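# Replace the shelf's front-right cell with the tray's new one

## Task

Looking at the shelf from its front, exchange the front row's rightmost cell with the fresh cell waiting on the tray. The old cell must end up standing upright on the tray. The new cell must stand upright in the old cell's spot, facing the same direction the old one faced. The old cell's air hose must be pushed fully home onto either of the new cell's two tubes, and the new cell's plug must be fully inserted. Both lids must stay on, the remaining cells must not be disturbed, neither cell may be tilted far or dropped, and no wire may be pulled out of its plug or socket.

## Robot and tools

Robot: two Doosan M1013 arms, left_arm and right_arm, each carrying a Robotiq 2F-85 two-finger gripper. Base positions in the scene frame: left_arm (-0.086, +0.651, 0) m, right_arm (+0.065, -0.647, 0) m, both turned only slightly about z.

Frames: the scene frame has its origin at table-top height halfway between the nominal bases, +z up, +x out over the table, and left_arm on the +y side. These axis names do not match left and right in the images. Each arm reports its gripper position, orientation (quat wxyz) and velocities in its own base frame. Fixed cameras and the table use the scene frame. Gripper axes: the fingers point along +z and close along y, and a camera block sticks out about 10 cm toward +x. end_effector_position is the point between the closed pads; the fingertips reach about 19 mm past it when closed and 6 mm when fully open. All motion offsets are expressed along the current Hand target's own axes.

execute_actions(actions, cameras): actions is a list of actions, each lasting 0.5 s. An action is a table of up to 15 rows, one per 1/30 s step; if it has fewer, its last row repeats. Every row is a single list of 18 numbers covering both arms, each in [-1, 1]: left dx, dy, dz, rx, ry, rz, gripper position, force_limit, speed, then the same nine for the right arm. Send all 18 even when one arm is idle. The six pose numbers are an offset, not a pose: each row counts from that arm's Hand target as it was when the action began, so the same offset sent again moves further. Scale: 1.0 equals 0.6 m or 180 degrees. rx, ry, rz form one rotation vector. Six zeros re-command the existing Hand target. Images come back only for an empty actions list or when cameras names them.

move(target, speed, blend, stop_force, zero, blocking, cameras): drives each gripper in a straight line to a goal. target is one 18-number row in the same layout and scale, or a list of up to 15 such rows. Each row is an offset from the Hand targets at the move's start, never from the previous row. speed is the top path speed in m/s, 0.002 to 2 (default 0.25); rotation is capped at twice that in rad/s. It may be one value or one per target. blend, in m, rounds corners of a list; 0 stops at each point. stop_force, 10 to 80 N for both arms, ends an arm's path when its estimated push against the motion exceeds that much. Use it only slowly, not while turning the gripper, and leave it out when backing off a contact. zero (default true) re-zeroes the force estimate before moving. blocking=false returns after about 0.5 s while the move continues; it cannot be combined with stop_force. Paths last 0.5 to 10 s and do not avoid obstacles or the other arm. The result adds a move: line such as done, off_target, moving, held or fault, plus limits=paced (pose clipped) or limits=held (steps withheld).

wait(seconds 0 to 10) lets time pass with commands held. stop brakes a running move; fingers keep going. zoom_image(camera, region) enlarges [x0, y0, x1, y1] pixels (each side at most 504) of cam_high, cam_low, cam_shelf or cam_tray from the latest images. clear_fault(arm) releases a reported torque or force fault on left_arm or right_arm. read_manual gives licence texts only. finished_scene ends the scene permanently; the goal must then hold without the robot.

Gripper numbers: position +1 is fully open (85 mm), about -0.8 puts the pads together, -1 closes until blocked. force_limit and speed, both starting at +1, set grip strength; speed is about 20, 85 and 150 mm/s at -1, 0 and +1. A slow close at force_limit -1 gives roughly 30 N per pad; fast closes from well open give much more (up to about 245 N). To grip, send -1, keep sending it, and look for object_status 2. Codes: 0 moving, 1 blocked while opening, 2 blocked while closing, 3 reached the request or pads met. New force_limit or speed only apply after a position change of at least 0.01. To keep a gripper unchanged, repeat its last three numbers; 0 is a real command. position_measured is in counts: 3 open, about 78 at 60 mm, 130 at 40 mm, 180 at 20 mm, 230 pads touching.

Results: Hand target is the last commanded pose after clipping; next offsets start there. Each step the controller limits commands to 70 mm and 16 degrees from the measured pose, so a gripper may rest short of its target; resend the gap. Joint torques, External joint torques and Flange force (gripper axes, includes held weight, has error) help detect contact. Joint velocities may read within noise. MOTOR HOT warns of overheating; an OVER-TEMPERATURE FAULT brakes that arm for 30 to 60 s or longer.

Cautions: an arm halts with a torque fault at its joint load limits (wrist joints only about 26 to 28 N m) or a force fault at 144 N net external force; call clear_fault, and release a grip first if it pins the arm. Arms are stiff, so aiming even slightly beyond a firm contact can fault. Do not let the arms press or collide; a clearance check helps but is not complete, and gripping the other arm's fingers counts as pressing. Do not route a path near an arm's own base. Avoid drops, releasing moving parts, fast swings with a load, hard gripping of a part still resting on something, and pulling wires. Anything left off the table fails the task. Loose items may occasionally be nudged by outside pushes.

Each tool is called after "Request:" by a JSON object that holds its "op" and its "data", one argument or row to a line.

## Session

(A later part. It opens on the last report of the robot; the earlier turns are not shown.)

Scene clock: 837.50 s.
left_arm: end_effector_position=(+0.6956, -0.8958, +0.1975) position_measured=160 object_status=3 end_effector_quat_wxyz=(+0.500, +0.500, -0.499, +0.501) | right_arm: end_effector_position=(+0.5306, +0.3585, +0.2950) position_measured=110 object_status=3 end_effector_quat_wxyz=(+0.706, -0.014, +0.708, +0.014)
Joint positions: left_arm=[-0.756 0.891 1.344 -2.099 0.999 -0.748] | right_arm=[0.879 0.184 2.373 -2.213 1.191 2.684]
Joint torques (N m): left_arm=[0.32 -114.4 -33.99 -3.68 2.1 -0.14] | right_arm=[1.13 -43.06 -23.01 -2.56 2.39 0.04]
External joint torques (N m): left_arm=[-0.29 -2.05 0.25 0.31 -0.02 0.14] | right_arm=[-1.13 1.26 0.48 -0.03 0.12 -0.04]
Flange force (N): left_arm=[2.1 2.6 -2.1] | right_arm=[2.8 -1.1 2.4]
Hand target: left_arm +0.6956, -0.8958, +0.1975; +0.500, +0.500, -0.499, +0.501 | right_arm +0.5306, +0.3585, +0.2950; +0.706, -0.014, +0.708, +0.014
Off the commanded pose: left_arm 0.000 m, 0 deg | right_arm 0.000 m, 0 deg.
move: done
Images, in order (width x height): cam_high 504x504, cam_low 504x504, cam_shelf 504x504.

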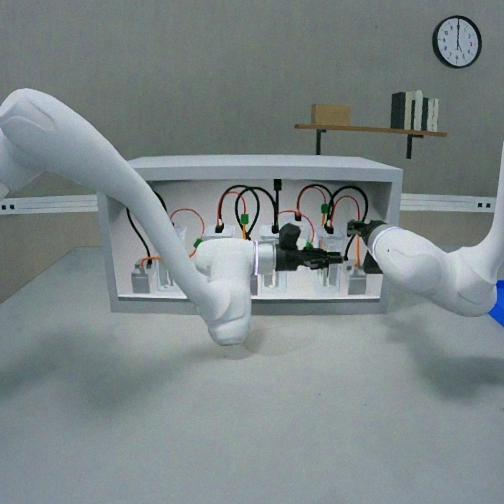

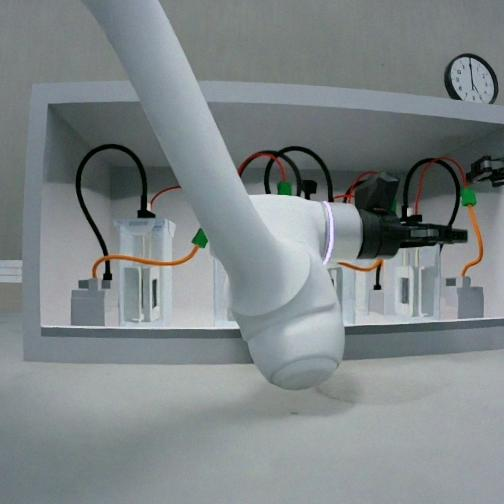

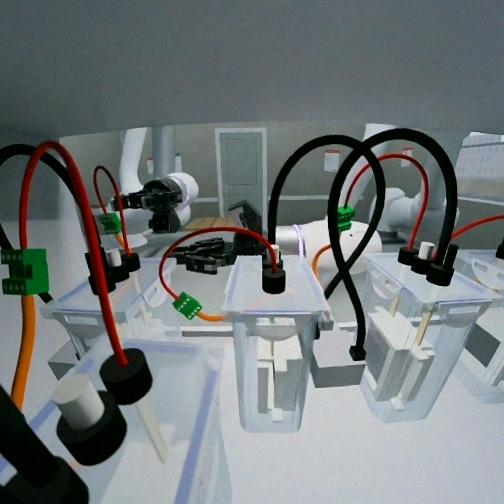

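Request:
{"op": "move", "data": {
  "target": [0,0,0,0,0,0,-0.25,-0.5,-0.5,-0.0683,-0.0167,0.005,0,0.1944,0,0.15,-0.6,-1],
  "speed": 0.2,
  "cameras": ["cam_high","cam_low","cam_shelf"]
}}

Request:
{"op": "zoom_image", "data": {
  "camera": "cam_low",
  "region": [434, 164, 504, 234]
}}

Request:
{"op": "zoom_image", "data": {
  "camera": "cam_high",
  "region": [330, 180, 400, 250]
}}

Scene clock: 863.60 s.
left_arm: end_effector_position=(+0.6956, -0.8958, +0.1975) position_measured=160 object_status=3 end_effector_quat_wxyz=(+0.500, +0.500, -0.499, +0.501) | right_arm: end_effector_position=(+0.5340, +0.3486, +0.3360) position_measured=110 object_status=3 end_effector_quat_wxyz=(+0.461, -0.018, +0.887, +0.009)
Joint positions: left_arm=[-0.756 0.891 1.344 -2.099 0.999 -0.748] | right_arm=[0.773 -0.064 2.137 -1.203 0.627 1.603]
Joint torques (N m): left_arm=[0.02 -114.33 -34.02 -3.68 2.09 -0.14] | right_arm=[1.34 -32.44 -36.97 -0.05 0.11 0.01]
External joint torques (N m): left_arm=[0.21 -1.41 0.51 0.34 -0.03 0.14] | right_arm=[-1.28 1.87 -0.18 0.11 -0.04 -0.01]
Flange force (N): left_arm=[1.4 2.0 -2.4] | right_arm=[-1.5 0.3 4.2]
Hand target: left_arm +0.6956, -0.8958, +0.1975; +0.500, +0.500, -0.499, +0.501 | right_arm +0.5341, +0.3486, +0.3360; +0.461, -0.018, +0.887, +0.009
Off the commanded pose: left_arm 0.000 m, 0 deg | right_arm 0.000 m, 0 deg.
move: done
Images, in order (width x height): cam_high 504x504, cam_low 504x504, cam_shelf 504x504.

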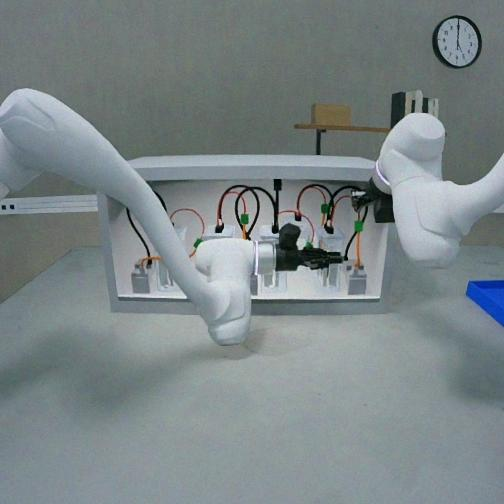

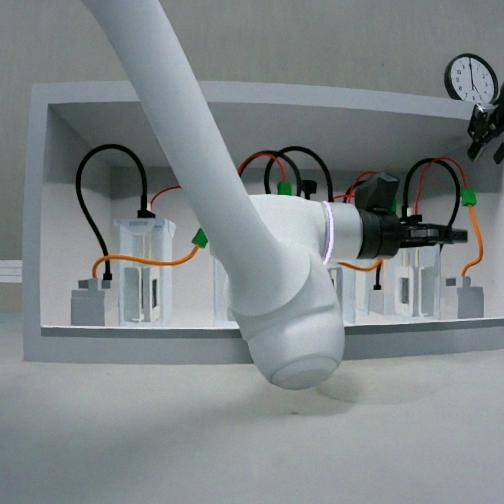

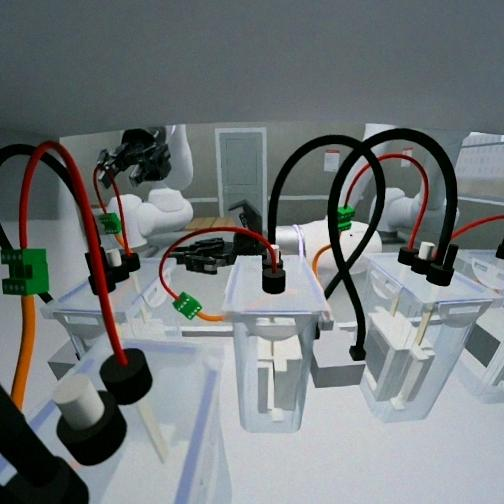

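Scaled by 7.200 from the camera's 504x504 image, which has a finer 720x720 frame.

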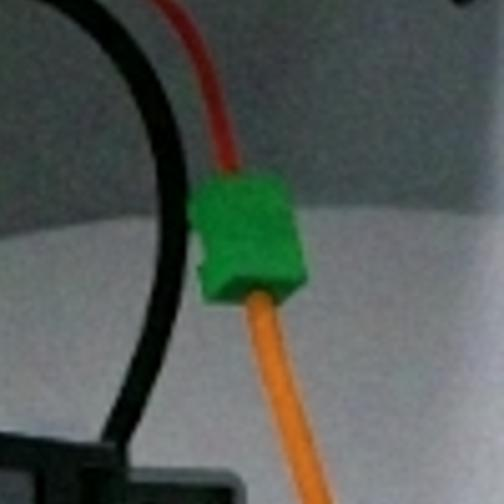

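Scaled by 7.200 from the camera's 504x504 image, which has a finer 720x720 frame.

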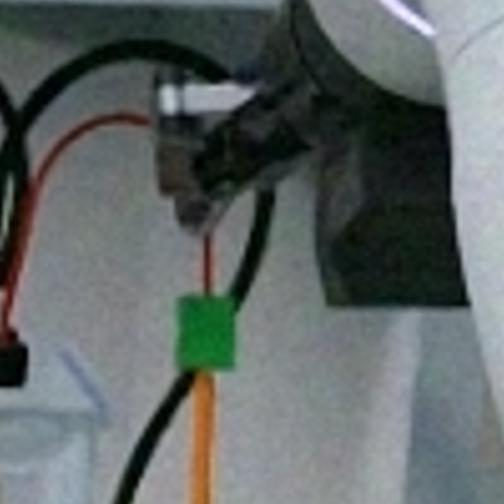

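Request:
{"op": "move", "data": {
  "target": [0,0,0,0,0,0,-0.25,-0.5,-0.5,0,0,0.1333,0,0,0,0.15,-0.6,-1],
  "speed": 0.08,
  "cameras": ["cam_high","cam_low","cam_shelf"]
}}

Request:
{"op": "zoom_image", "data": {
  "camera": "cam_low",
  "region": [434, 154, 504, 224]
}}

Request:
{"op": "zoom_image", "data": {
  "camera": "cam_high",
  "region": [330, 190, 390, 250]
}}

Request:
{"op": "zoom_image", "data": {
  "camera": "cam_shelf",
  "region": [60, 160, 140, 240]
}}

Scene clock: 877.33 s.
left_arm: end_effector_position=(+0.6956, -0.8958, +0.1975) position_measured=160 object_status=3 end_effector_quat_wxyz=(+0.500, +0.500, -0.499, +0.501) | right_arm: end_effector_position=(+0.5994, +0.3513, +0.2900) position_measured=110 object_status=3 end_effector_quat_wxyz=(+0.461, -0.018, +0.887, +0.009)
Joint positions: left_arm=[-0.756 0.891 1.344 -2.099 0.999 -0.748] | right_arm=[0.685 0.059 2.112 -1.358 0.527 1.734]
Joint torques (N m): left_arm=[0.19 -114.32 -33.97 -3.66 2.1 -0.14] | right_arm=[1.38 -42.47 -34.69 -0.41 0.28 0.05]
External joint torques (N m): left_arm=[-0.39 -1.67 0.35 0.3 -0.03 0.14] | right_arm=[-1.26 1.25 -0.02 0.06 0.08 -0.05]
Flange force (N): left_arm=[1.7 2.5 -1.9] | right_arm=[-1.0 -0.6 2.9]
Hand target: left_arm +0.6956, -0.8958, +0.1975; +0.500, +0.500, -0.499, +0.501 | right_arm +0.5994, +0.3513, +0.2900; +0.461, -0.018, +0.887, +0.009
Off the commanded pose: left_arm 0.000 m, 0 deg | right_arm 0.000 m, 0 deg.
move: done
Images, in order (width x height): cam_high 504x504, cam_low 504x504, cam_shelf 504x504.

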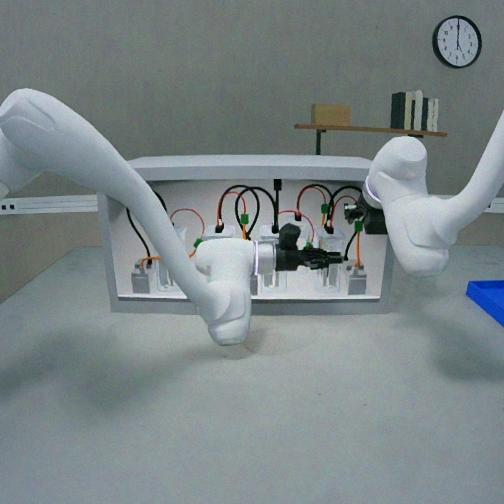

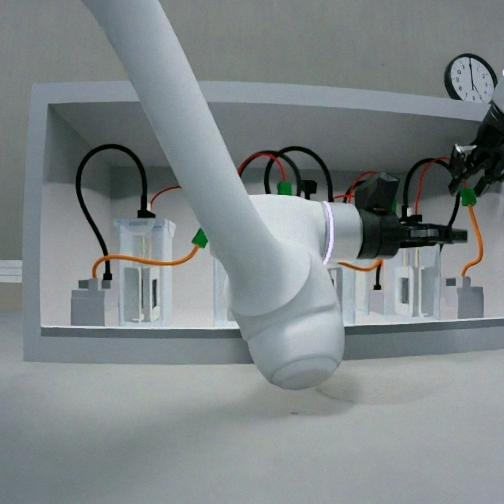

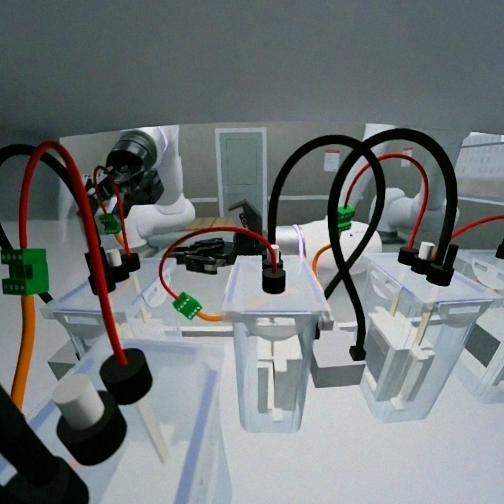

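Scaled by 7.200 from the camera's 504x504 image, which has a finer 720x720 frame.

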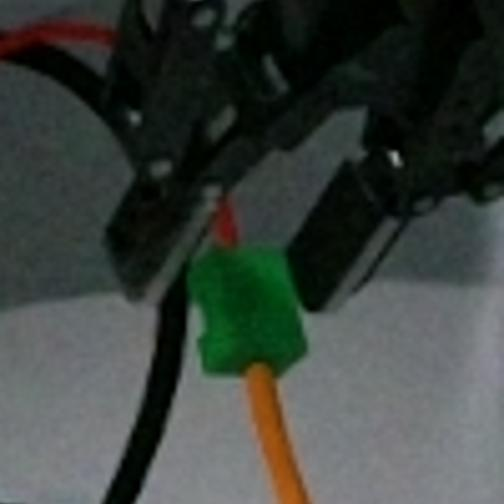

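Scaled by 8.400 from the camera's 504x504 image, which has a finer 720x720 frame.

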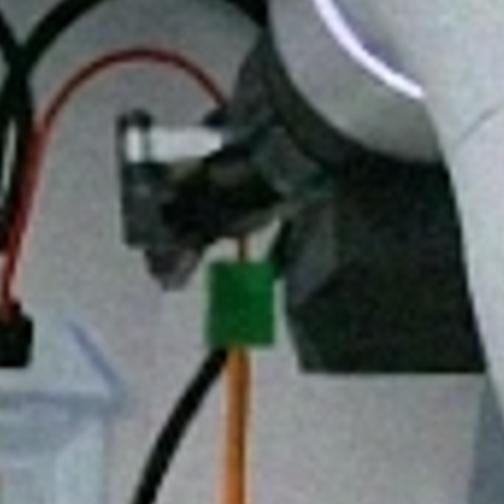

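Scaled by 6.300 from the camera's 504x504 image, which has a finer 720x720 frame.

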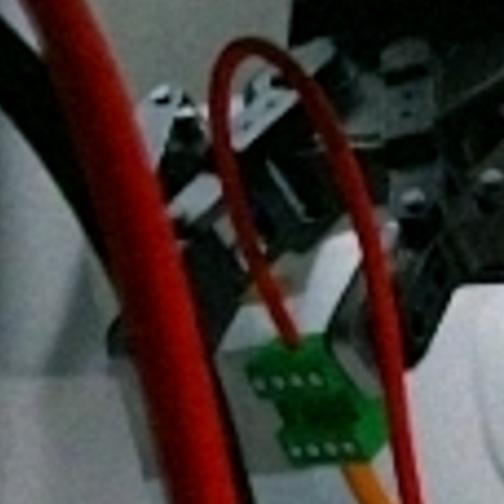

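Request:
{"op": "move", "data": {
  "target": [0,0,0,0,0,0,-0.25,-0.5,-0.5,0,0,0,0,0,0,-1,-0.6,-1],
  "cameras": ["cam_high","cam_low","cam_shelf"]
}}

Request:
{"op": "zoom_image", "data": {
  "camera": "cam_low",
  "region": [434, 154, 504, 224]
}}

Request:
{"op": "zoom_image", "data": {
  "camera": "cam_shelf",
  "region": [60, 160, 140, 240]
}}

Scene clock: 889.40 s.
left_arm: end_effector_position=(+0.6956, -0.8958, +0.1975) position_measured=160 object_status=3 end_effector_quat_wxyz=(+0.500, +0.500, -0.499, +0.501) | right_arm: end_effector_position=(+0.5994, +0.3513, +0.2900) position_measured=180 object_status=0 end_effector_quat_wxyz=(+0.461, -0.018, +0.887, +0.009)
Joint positions: left_arm=[-0.756 0.891 1.344 -2.099 0.999 -0.748] | right_arm=[0.685 0.059 2.112 -1.359 0.527 1.734]
Joint torques (N m): left_arm=[0.11 -114.16 -33.99 -3.7 2.14 -0.1] | right_arm=[0.88 -42.09 -34.71 -0.44 0.27 0.13]
External joint torques (N m): left_arm=[-0.2 -1.13 0.64 0.37 -0.08 0.1] | right_arm=[-0.77 1 0.01 0.09 0.09 -0.13]
Flange force (N): left_arm=[1.2 2.3 -2.0] | right_arm=[-1.0 -0.1 1.8]
Hand target: left_arm +0.6956, -0.8958, +0.1975; +0.500, +0.500, -0.499, +0.501 | right_arm +0.5994, +0.3513, +0.2900; +0.461, -0.018, +0.887, +0.009
Off the commanded pose: left_arm 0.000 m, 0 deg | right_arm 0.000 m, 0 deg.
move: done
Images, in order (width x height): cam_high 504x504, cam_low 504x504, cam_shelf 504x504.

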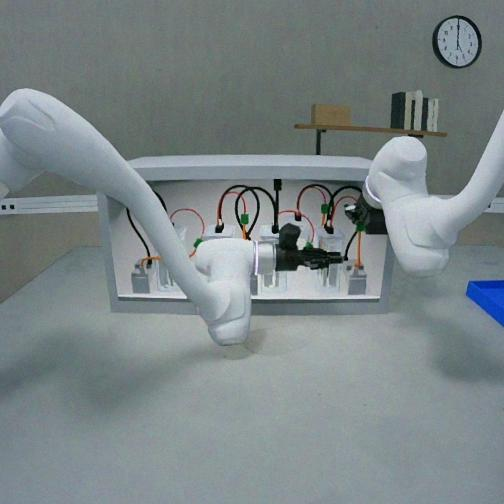

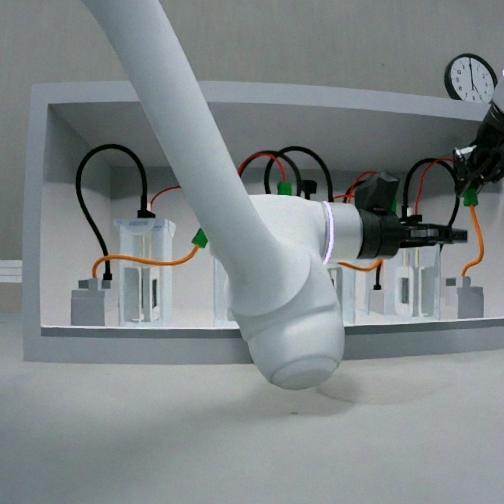

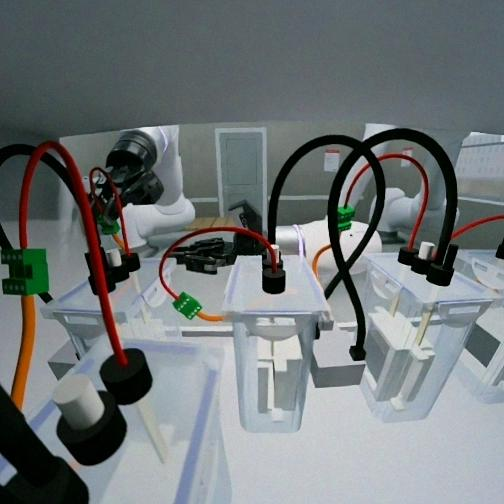

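Scaled by 7.200 from the camera's 504x504 image, which has a finer 720x720 frame.

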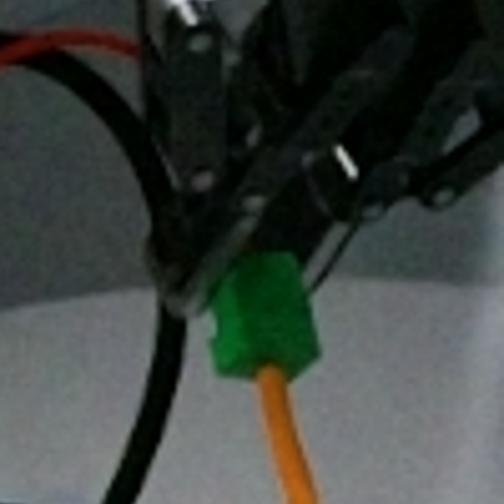

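Scaled by 6.300 from the camera's 504x504 image, which has a finer 720x720 frame.

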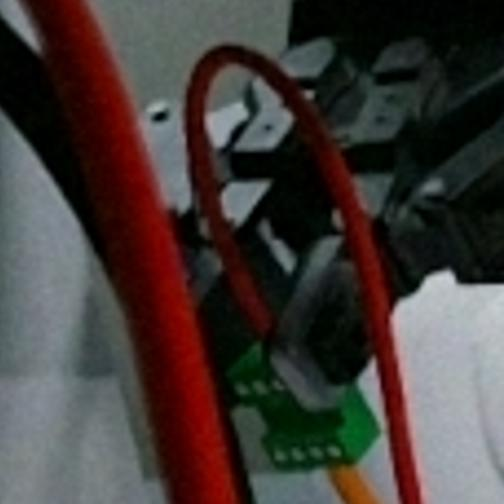

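Request:
{"op": "move", "data": {
  "target": [0,0,0,0,0,0,-0.25,-0.5,-0.5,0.1401,-0.0167,-0.0403,0,0,0,-1,-0.6,-1],
  "speed": 0.08,
  "cameras": ["cam_high","cam_low","cam_shelf"]
}}

Request:
{"op": "zoom_image", "data": {
  "camera": "cam_low",
  "region": [424, 174, 504, 254]
}}

Request:
{"op": "zoom_image", "data": {
  "camera": "cam_high",
  "region": [330, 220, 400, 290]
}}

Request:
{"op": "zoom_image", "data": {
  "camera": "cam_shelf",
  "region": [80, 180, 180, 280]
}}

Scene clock: 899.37 s.
left_arm: end_effector_position=(+0.6956, -0.8958, +0.1975) position_measured=160 object_status=3 end_effector_quat_wxyz=(+0.500, +0.500, -0.499, +0.501) | right_arm: end_effector_position=(+0.5318, +0.3385, +0.2351) position_measured=180 object_status=2 end_effector_quat_wxyz=(+0.461, -0.018, +0.887, +0.009)
Joint positions: left_arm=[-0.756 0.891 1.344 -2.099 0.999 -0.748] | right_arm=[0.76 0.037 2.259 -1.53 0.57 1.989]
Joint torques (N m): left_arm=[-0.05 -114.56 -33.99 -3.7 2.11 -0.12] | right_arm=[1.41 -35.31 -30.03 -0.6 0.73 0.08]
External joint torques (N m): left_arm=[-0.03 -1.87 0.25 0.33 -0.04 0.12] | right_arm=[-1.4 0.61 -0.71 -0.36 0.18 -0.08]
Flange force (N): left_arm=[2.0 2.1 -2.1] | right_arm=[-1.2 -1.0 3.7]
Hand target: left_arm +0.6956, -0.8958, +0.1975; +0.500, +0.500, -0.499, +0.501 | right_arm +0.5317, +0.3385, +0.2351; +0.461, -0.018, +0.887, +0.009
Off the commanded pose: left_arm 0.000 m, 0 deg | right_arm 0.000 m, 0 deg.
move: done
Images, in order (width x height): cam_high 504x504, cam_low 504x504, cam_shelf 504x504.

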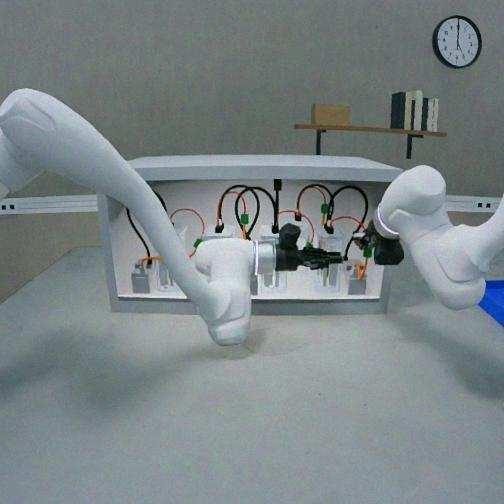

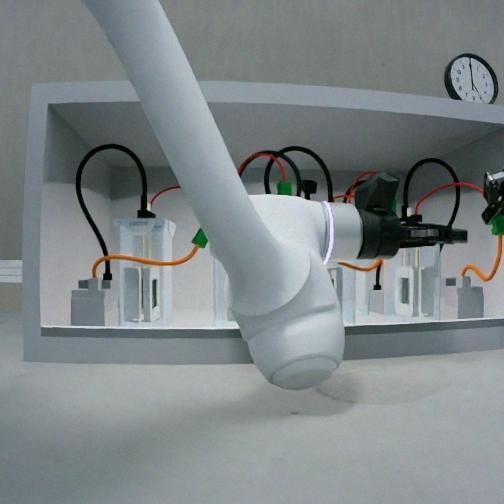

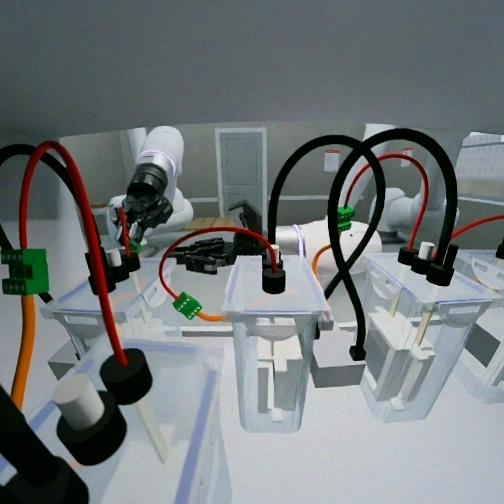

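Scaled by 6.300 from the camera's 504x504 image, which has a finer 720x720 frame.

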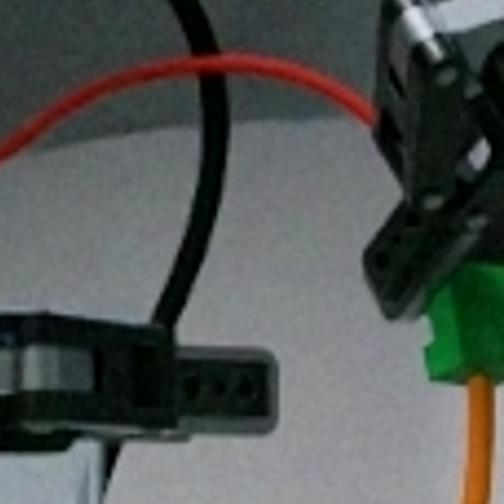

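Scaled by 7.200 from the camera's 504x504 image, which has a finer 720x720 frame.

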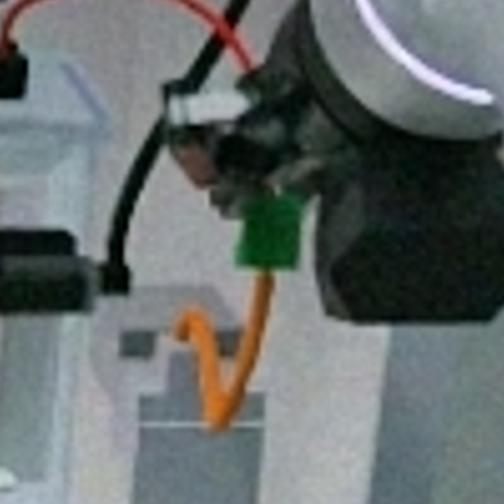

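Scaled by 5.040 from the camera's 504x504 image, which has a finer 720x720 frame.

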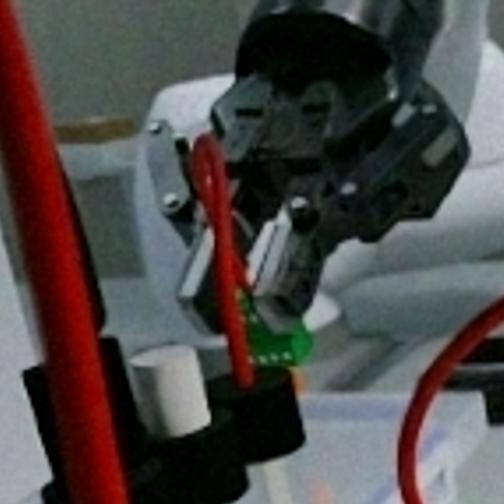

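Request:
{"op": "move", "data": {
  "target": [
    [0.0087,0.0142,0.03,0,0,0,-0.25,-0.5,-0.5,0,0,0,0,0,0,-1,-0.6,-1],
    [0.0087,0.0142,0.15,0,0,0,-0.25,-0.5,-0.5,0,0,0,0,0,0,-1,-0.6,-1]
  ],
  "speed": 0.08,
  "blend": 0.005,
  "cameras": ["cam_high","cam_low","cam_shelf"]
}}

Request:
{"op": "zoom_image", "data": {
  "camera": "cam_low",
  "region": [424, 174, 504, 254]
}}

Request:
{"op": "zoom_image", "data": {
  "camera": "cam_high",
  "region": [330, 220, 400, 290]
}}

Request:
{"op": "zoom_image", "data": {
  "camera": "cam_shelf",
  "region": [80, 180, 180, 280]
}}

Scene clock: 931.60 s.
left_arm: end_effector_position=(+0.6873, -0.9858, +0.2027) position_measured=160 object_status=3 end_effector_quat_wxyz=(+0.500, +0.500, -0.499, +0.501) | right_arm: end_effector_position=(+0.5317, +0.3385, +0.2351) position_measured=180 object_status=2 end_effector_quat_wxyz=(+0.461, -0.018, +0.887, +0.009)
Joint positions: left_arm=[-0.828 0.963 1.183 -2.108 0.903 -0.805] | right_arm=[0.76 0.037 2.259 -1.53 0.57 1.989]
Joint torques (N m): left_arm=[2.87 -122.04 -38.02 -4.5 1.28 -0.12] | right_arm=[3.86 -34.97 -28.55 -0.4 0.01 0.05]
External joint torques (N m): left_arm=[-2.58 -2.09 1.46 1 0.69 0.12] | right_arm=[-3.86 0.26 -2.2 -0.58 0.9 -0.05]
Flange force (N): left_arm=[2.0 6.0 -4.3] | right_arm=[-4.6 -3.2 6.7]
Hand target: left_arm +0.6873, -0.9858, +0.2027; +0.500, +0.500, -0.499, +0.501 | right_arm +0.5317, +0.3385, +0.2351; +0.461, -0.018, +0.887, +0.009
Off the commanded pose: left_arm 0.000 m, 0 deg | right_arm 0.000 m, 0 deg.
move: done
Images, in order (width x height): cam_high 504x504, cam_low 504x504, cam_shelf 504x504.

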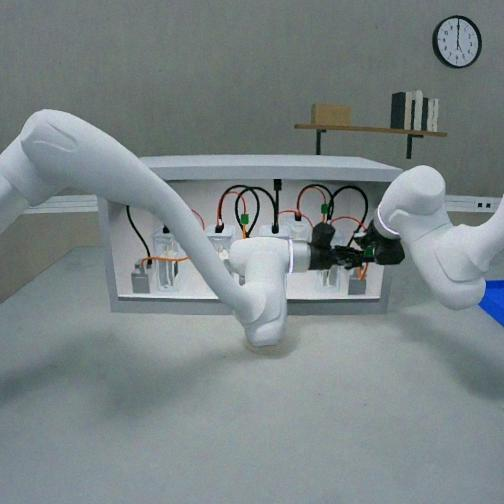

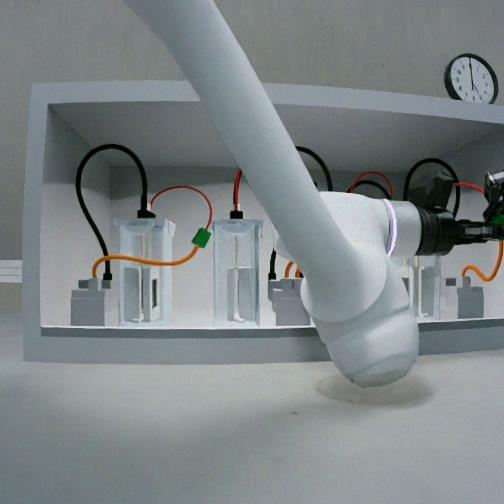

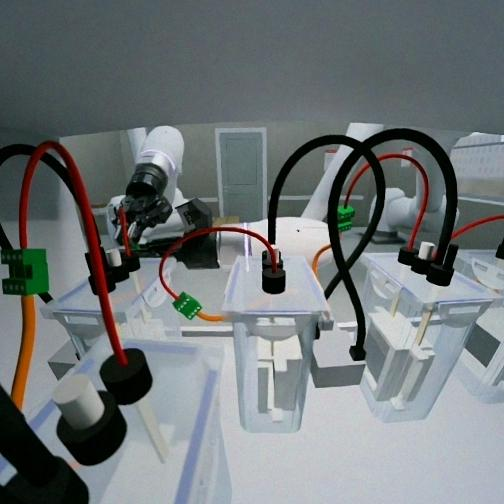

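Scaled by 6.300 from the camera's 504x504 image, which has a finer 720x720 frame.

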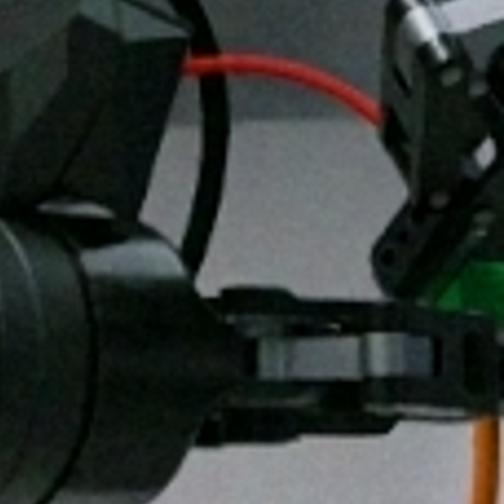

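Scaled by 7.200 from the camera's 504x504 image, which has a finer 720x720 frame.

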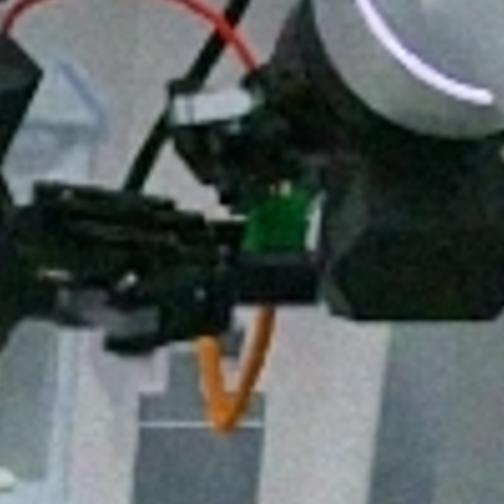

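Scaled by 5.040 from the camera's 504x504 image, which has a finer 720x720 frame.

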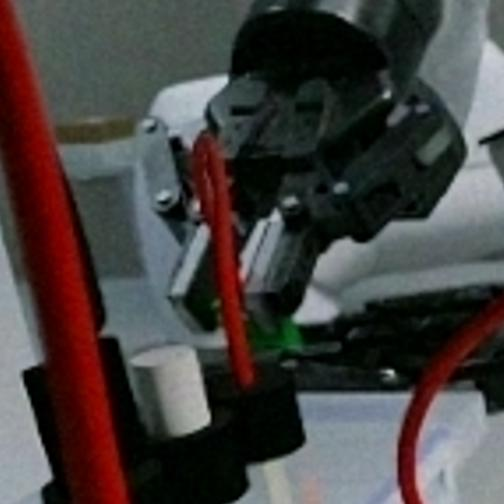

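Request:
{"op": "move", "data": {
  "target": [0,0,-0.05,0,0,0,-0.25,-0.5,-0.5,0,0,0,0,0,0,-1,-0.6,-1],
  "speed": 0.08,
  "cameras": ["cam_high","cam_low","cam_shelf"]
}}

Request:
{"op": "zoom_image", "data": {
  "camera": "cam_low",
  "region": [434, 184, 504, 254]
}}

Request:
{"op": "zoom_image", "data": {
  "camera": "cam_high",
  "region": [340, 235, 390, 285]
}}

Request:
{"op": "zoom_image", "data": {
  "camera": "cam_shelf",
  "region": [105, 205, 175, 275]
}}

Scene clock: 950.43 s.
left_arm: end_effector_position=(+0.6872, -0.9558, +0.2027) position_measured=160 object_status=3 end_effector_quat_wxyz=(+0.500, +0.500, -0.499, +0.501) | right_arm: end_effector_position=(+0.5317, +0.3385, +0.2351) position_measured=180 object_status=2 end_effector_quat_wxyz=(+0.461, -0.018, +0.887, +0.009)
Joint positions: left_arm=[-0.807 0.933 1.246 -2.111 0.935 -0.781] | right_arm=[0.76 0.037 2.259 -1.53 0.57 1.989]
Joint torques (N m): left_arm=[0.13 -118.66 -35.54 -3.76 1.98 -0.12] | right_arm=[1.12 -35.35 -29.84 -0.71 0.74 0.1]
External joint torques (N m): left_arm=[0.24 -1.65 0.23 0.32 0.01 0.12] | right_arm=[-1.16 0.83 -0.82 -0.26 0.17 -0.1]
Flange force (N): left_arm=[1.6 1.7 -2.4] | right_arm=[-1.4 -0.1 3.5]
Hand target: left_arm +0.6872, -0.9558, +0.2027; +0.500, +0.500, -0.499, +0.501 | right_arm +0.5317, +0.3385, +0.2351; +0.461, -0.018, +0.887, +0.009
Off the commanded pose: left_arm 0.000 m, 0 deg | right_arm 0.000 m, 0 deg.
move: done
Images, in order (width x height): cam_high 504x504, cam_low 504x504, cam_shelf 504x504.

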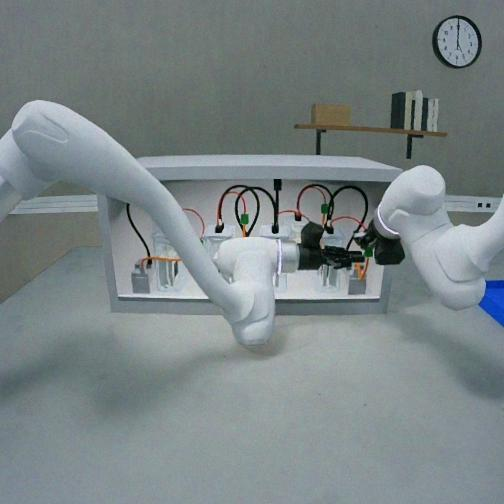

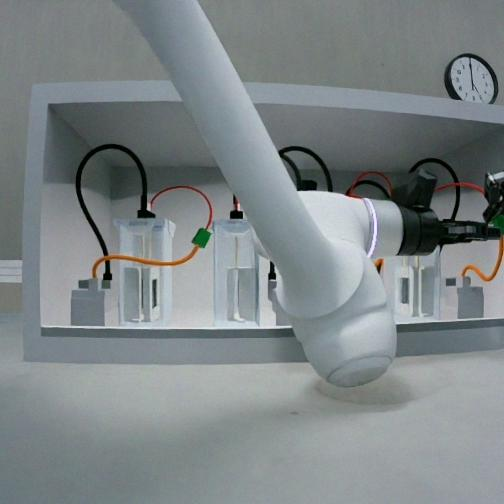

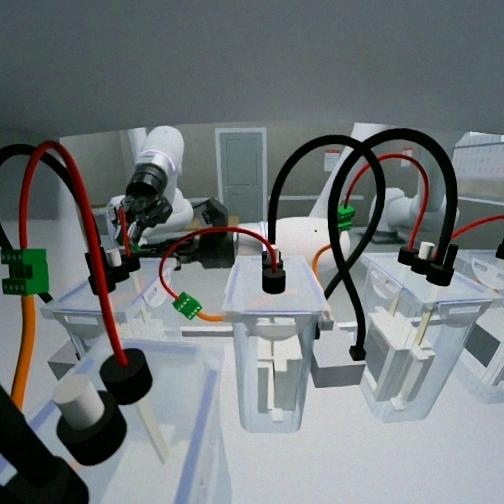

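Scaled by 7.200 from the camera's 504x504 image, which has a finer 720x720 frame.

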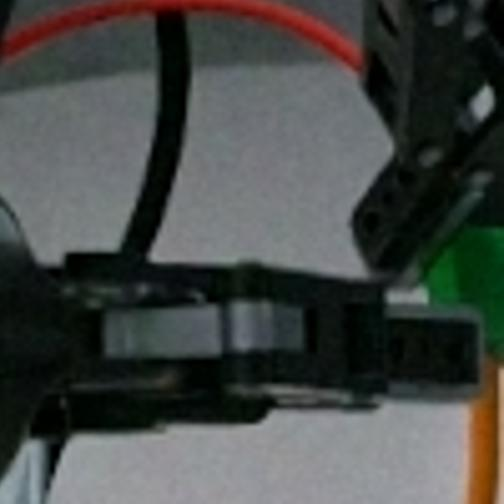

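Scaled by 10.080 from the camera's 504x504 image, which has a finer 720x720 frame.

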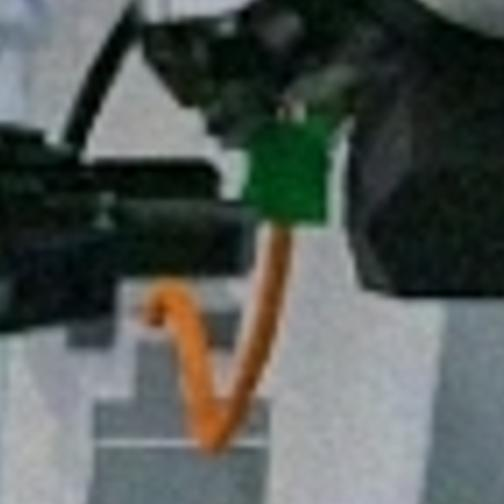

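Scaled by 7.200 from the camera's 504x504 image, which has a finer 720x720 frame.

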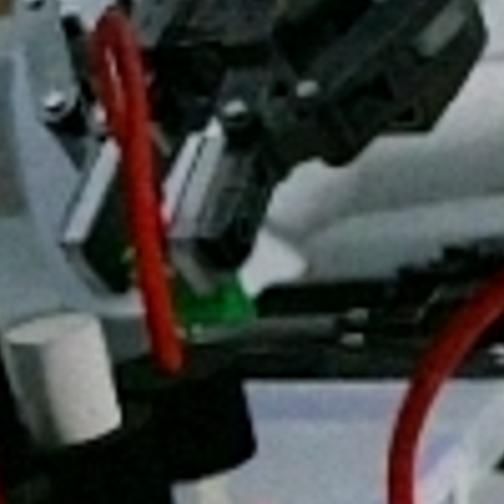

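Request:
{"op": "move", "data": {
  "target": [
    [-0.0062,0,-0.0843,0,0.1111,0,-0.25,-0.5,-0.5,0,0,0,0,0,0,-1,-0.6,-1],
    [-0.0062,0,0.02,0,0.1111,0,-0.25,-0.5,-0.5,0,0,0,0,0,0,-1,-0.6,-1]
  ],
  "speed": [0.15,0.05],
  "cameras": ["cam_high","cam_low","cam_shelf"]
}}

Request:
{"op": "zoom_image", "data": {
  "camera": "cam_low",
  "region": [434, 184, 504, 254]
}}

Request:
{"op": "zoom_image", "data": {
  "camera": "cam_high",
  "region": [340, 235, 390, 285]
}}

Scene clock: 996.00 s.
left_arm: end_effector_position=(+0.6875, -0.9412, +0.2020) position_measured=160 object_status=3 end_effector_quat_wxyz=(+0.524, +0.475, -0.474, +0.525) | right_arm: end_effector_position=(+0.5317, +0.3385, +0.2351) position_measured=180 object_status=2 end_effector_quat_wxyz=(+0.461, -0.018, +0.887, +0.009)
Joint positions: left_arm=[-0.797 0.95 1.275 -2.208 1.04 -0.696] | right_arm=[0.76 0.037 2.259 -1.53 0.57 1.989]
Joint torques (N m): left_arm=[0.2 -105.07 -28.89 -2.63 2.17 -0.15] | right_arm=[1.06 -35.57 -29.81 -0.74 0.85 0.07]
External joint torques (N m): left_arm=[-0.08 -15.15 -5.23 -0.99 -0.02 0.15] | right_arm=[-1.08 0.85 -0.97 -0.23 0.06 -0.08]
External joint torques when the fault began: left_arm=[4.5 -18.06 -9.95 -0.27 -0.4 0.25]
Flange force (N): left_arm=[15.5 5.3 -2.0] | right_arm=[-1.5 0.1 3.6]
Flange force when the fault began (N): left_arm=[18.9 -5.9 1.9]
Hand target: left_arm +0.6875, -0.9412, +0.2020; +0.524, +0.475, -0.474, +0.525 (not the last commanded pose) | right_arm +0.5317, +0.3385, +0.2351; +0.461, -0.018, +0.887, +0.009
Tool commands: left_gripper/position=-0.247059 left_gripper/force_limit=-0.498039 left_gripper/speed=-0.498039 right_gripper/position=-1.0 right_gripper/force_limit=-0.6 right_gripper/speed=-1.0
Off the commanded pose: left_arm 0.027 m, 14 deg | right_arm 0.000 m, 0 deg.
FORCE FAULT: contact force on the left arm reached its limit, and that arm stopped. The contact can be on any part of that arm, not only on its tool. That arm's remaining commands of this call were not run. That arm is still stopped at the end of this call. While its stop runs, that arm takes no new command, but its gripper still runs the gripper command that each later call begins with.
CLEAR FAULT: the left arm stays stopped until you call clear_fault(arm="left_arm").
move: fault (left_arm); path passed 0 of 2 targets
Images, in order (width x height): cam_high 504x504, cam_low 504x504, cam_shelf 504x504.

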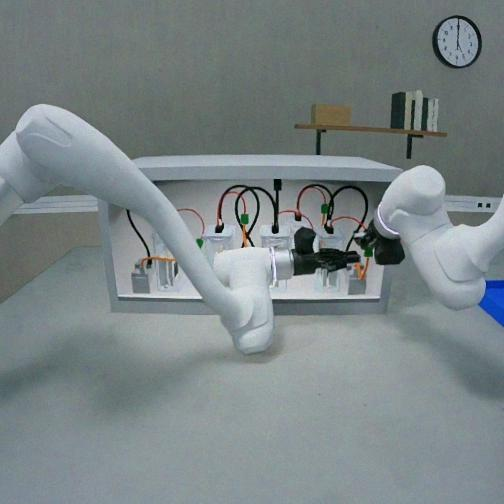

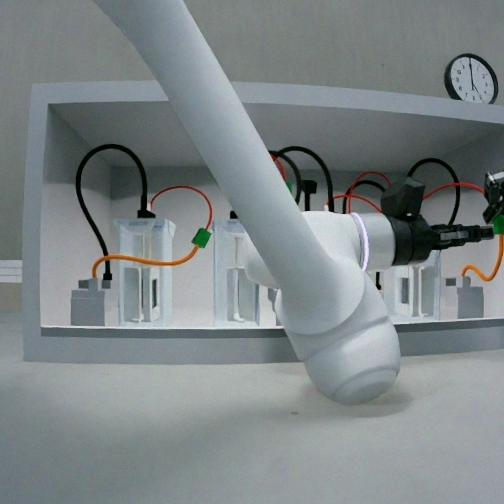

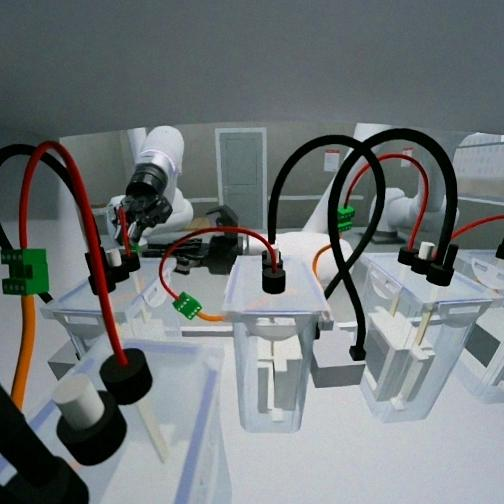

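Scaled by 7.200 from the camera's 504x504 image, which has a finer 720x720 frame.

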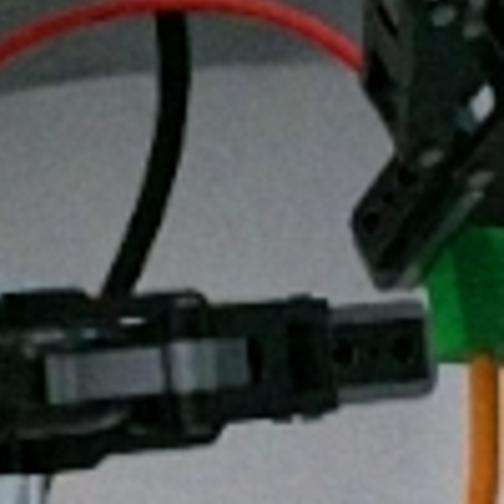

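Scaled by 10.080 from the camera's 504x504 image, which has a finer 720x720 frame.

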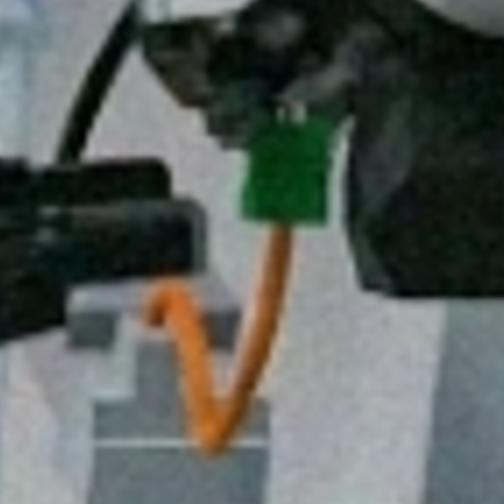

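Request:
{"op": "clear_fault", "data": {
  "arm": "left_arm"
}}

Scene clock: 1012.63 s.
left_arm: end_effector_position=(+0.6875, -0.9412, +0.2020) position_measured=160 object_status=3 end_effector_quat_wxyz=(+0.524, +0.475, -0.474, +0.525) | right_arm: end_effector_position=(+0.5317, +0.3385, +0.2351) position_measured=180 object_status=2 end_effector_quat_wxyz=(+0.461, -0.018, +0.887, +0.009)
Joint positions: left_arm=[-0.797 0.95 1.275 -2.208 1.04 -0.696] | right_arm=[0.76 0.037 2.259 -1.53 0.57 1.989]
Joint torques (N m): left_arm=[0 -105.7 -29.12 -2.69 2.15 -0.14] | right_arm=[1.05 -35.01 -29.89 -0.78 0.83 0.03]
External joint torques (N m): left_arm=[-0.23 -14.02 -4.84 -0.92 -0.01 0.14] | right_arm=[-1.03 0.21 -0.86 -0.19 0.08 -0.03]
Flange force (N): left_arm=[14.3 5.0 -1.8] | right_arm=[-1.6 -0.6 2.3]
Hand target: left_arm +0.6875, -0.9412, +0.2020; +0.524, +0.475, -0.474, +0.525 (not the last commanded pose) | right_arm +0.5317, +0.3385, +0.2351; +0.461, -0.018, +0.887, +0.009
Tool commands: left_gripper/position=-0.247059 left_gripper/force_limit=-0.498039 left_gripper/speed=-0.498039 right_gripper/position=-1.0 right_gripper/force_limit=-0.6 right_gripper/speed=-1.0
Off the commanded pose: left_arm 0.027 m, 14 deg | right_arm 0.000 m, 0 deg.
FORCE FAULT, CONTINUED: the left arm's stop, for the force fault that an earlier result reported, is over. The call counts as one of the actions that you can send in this scene. That arm's target is now where it stood when the stop ended, not its last command. That arm accepts commands again.
CLEAR FAULT: your call cleared the left arm's force fault. If the contact force or a joint's load stays at its limit, that arm stops again.

Request:
{"op": "move", "data": {
  "target": [0.04,0,-0.02,0,0,0,-0.25,-0.5,-0.5,0,0,0,0,0,0,-1,-0.6,-1],
  "speed": 0.08
}}

Scene clock: 1018.40 s.
left_arm: end_effector_position=(+0.6875, -0.9269, +0.2247) position_measured=160 object_status=3 end_effector_quat_wxyz=(+0.524, +0.475, -0.474, +0.525) | right_arm: end_effector_position=(+0.5317, +0.3385, +0.2351) position_measured=180 object_status=2 end_effector_quat_wxyz=(+0.461, -0.018, +0.887, +0.009)
Joint positions: left_arm=[-0.787 0.913 1.301 -2.193 1.041 -0.712] | right_arm=[0.76 0.037 2.259 -1.53 0.57 1.989]
Joint torques (N m): left_arm=[0.07 -116.51 -34.73 -3.97 2.12 -0.16] | right_arm=[1.52 -35.28 -29.65 -0.75 0.73 0.08]
External joint torques (N m): left_arm=[-0.4 -1.22 0.46 0.35 -0.01 0.16] | right_arm=[-1.5 0.74 -1.07 -0.21 0.18 -0.08]
Flange force (N): left_arm=[1.4 2.2 -1.7] | right_arm=[-2.1 -0.5 3.8]
Hand target: left_arm +0.6875, -0.9269, +0.2247; +0.524, +0.475, -0.474, +0.525 | right_arm +0.5317, +0.3385, +0.2351; +0.461, -0.018, +0.887, +0.009
Off the commanded pose: left_arm 0.000 m, 0 deg | right_arm 0.000 m, 0 deg.
move: done


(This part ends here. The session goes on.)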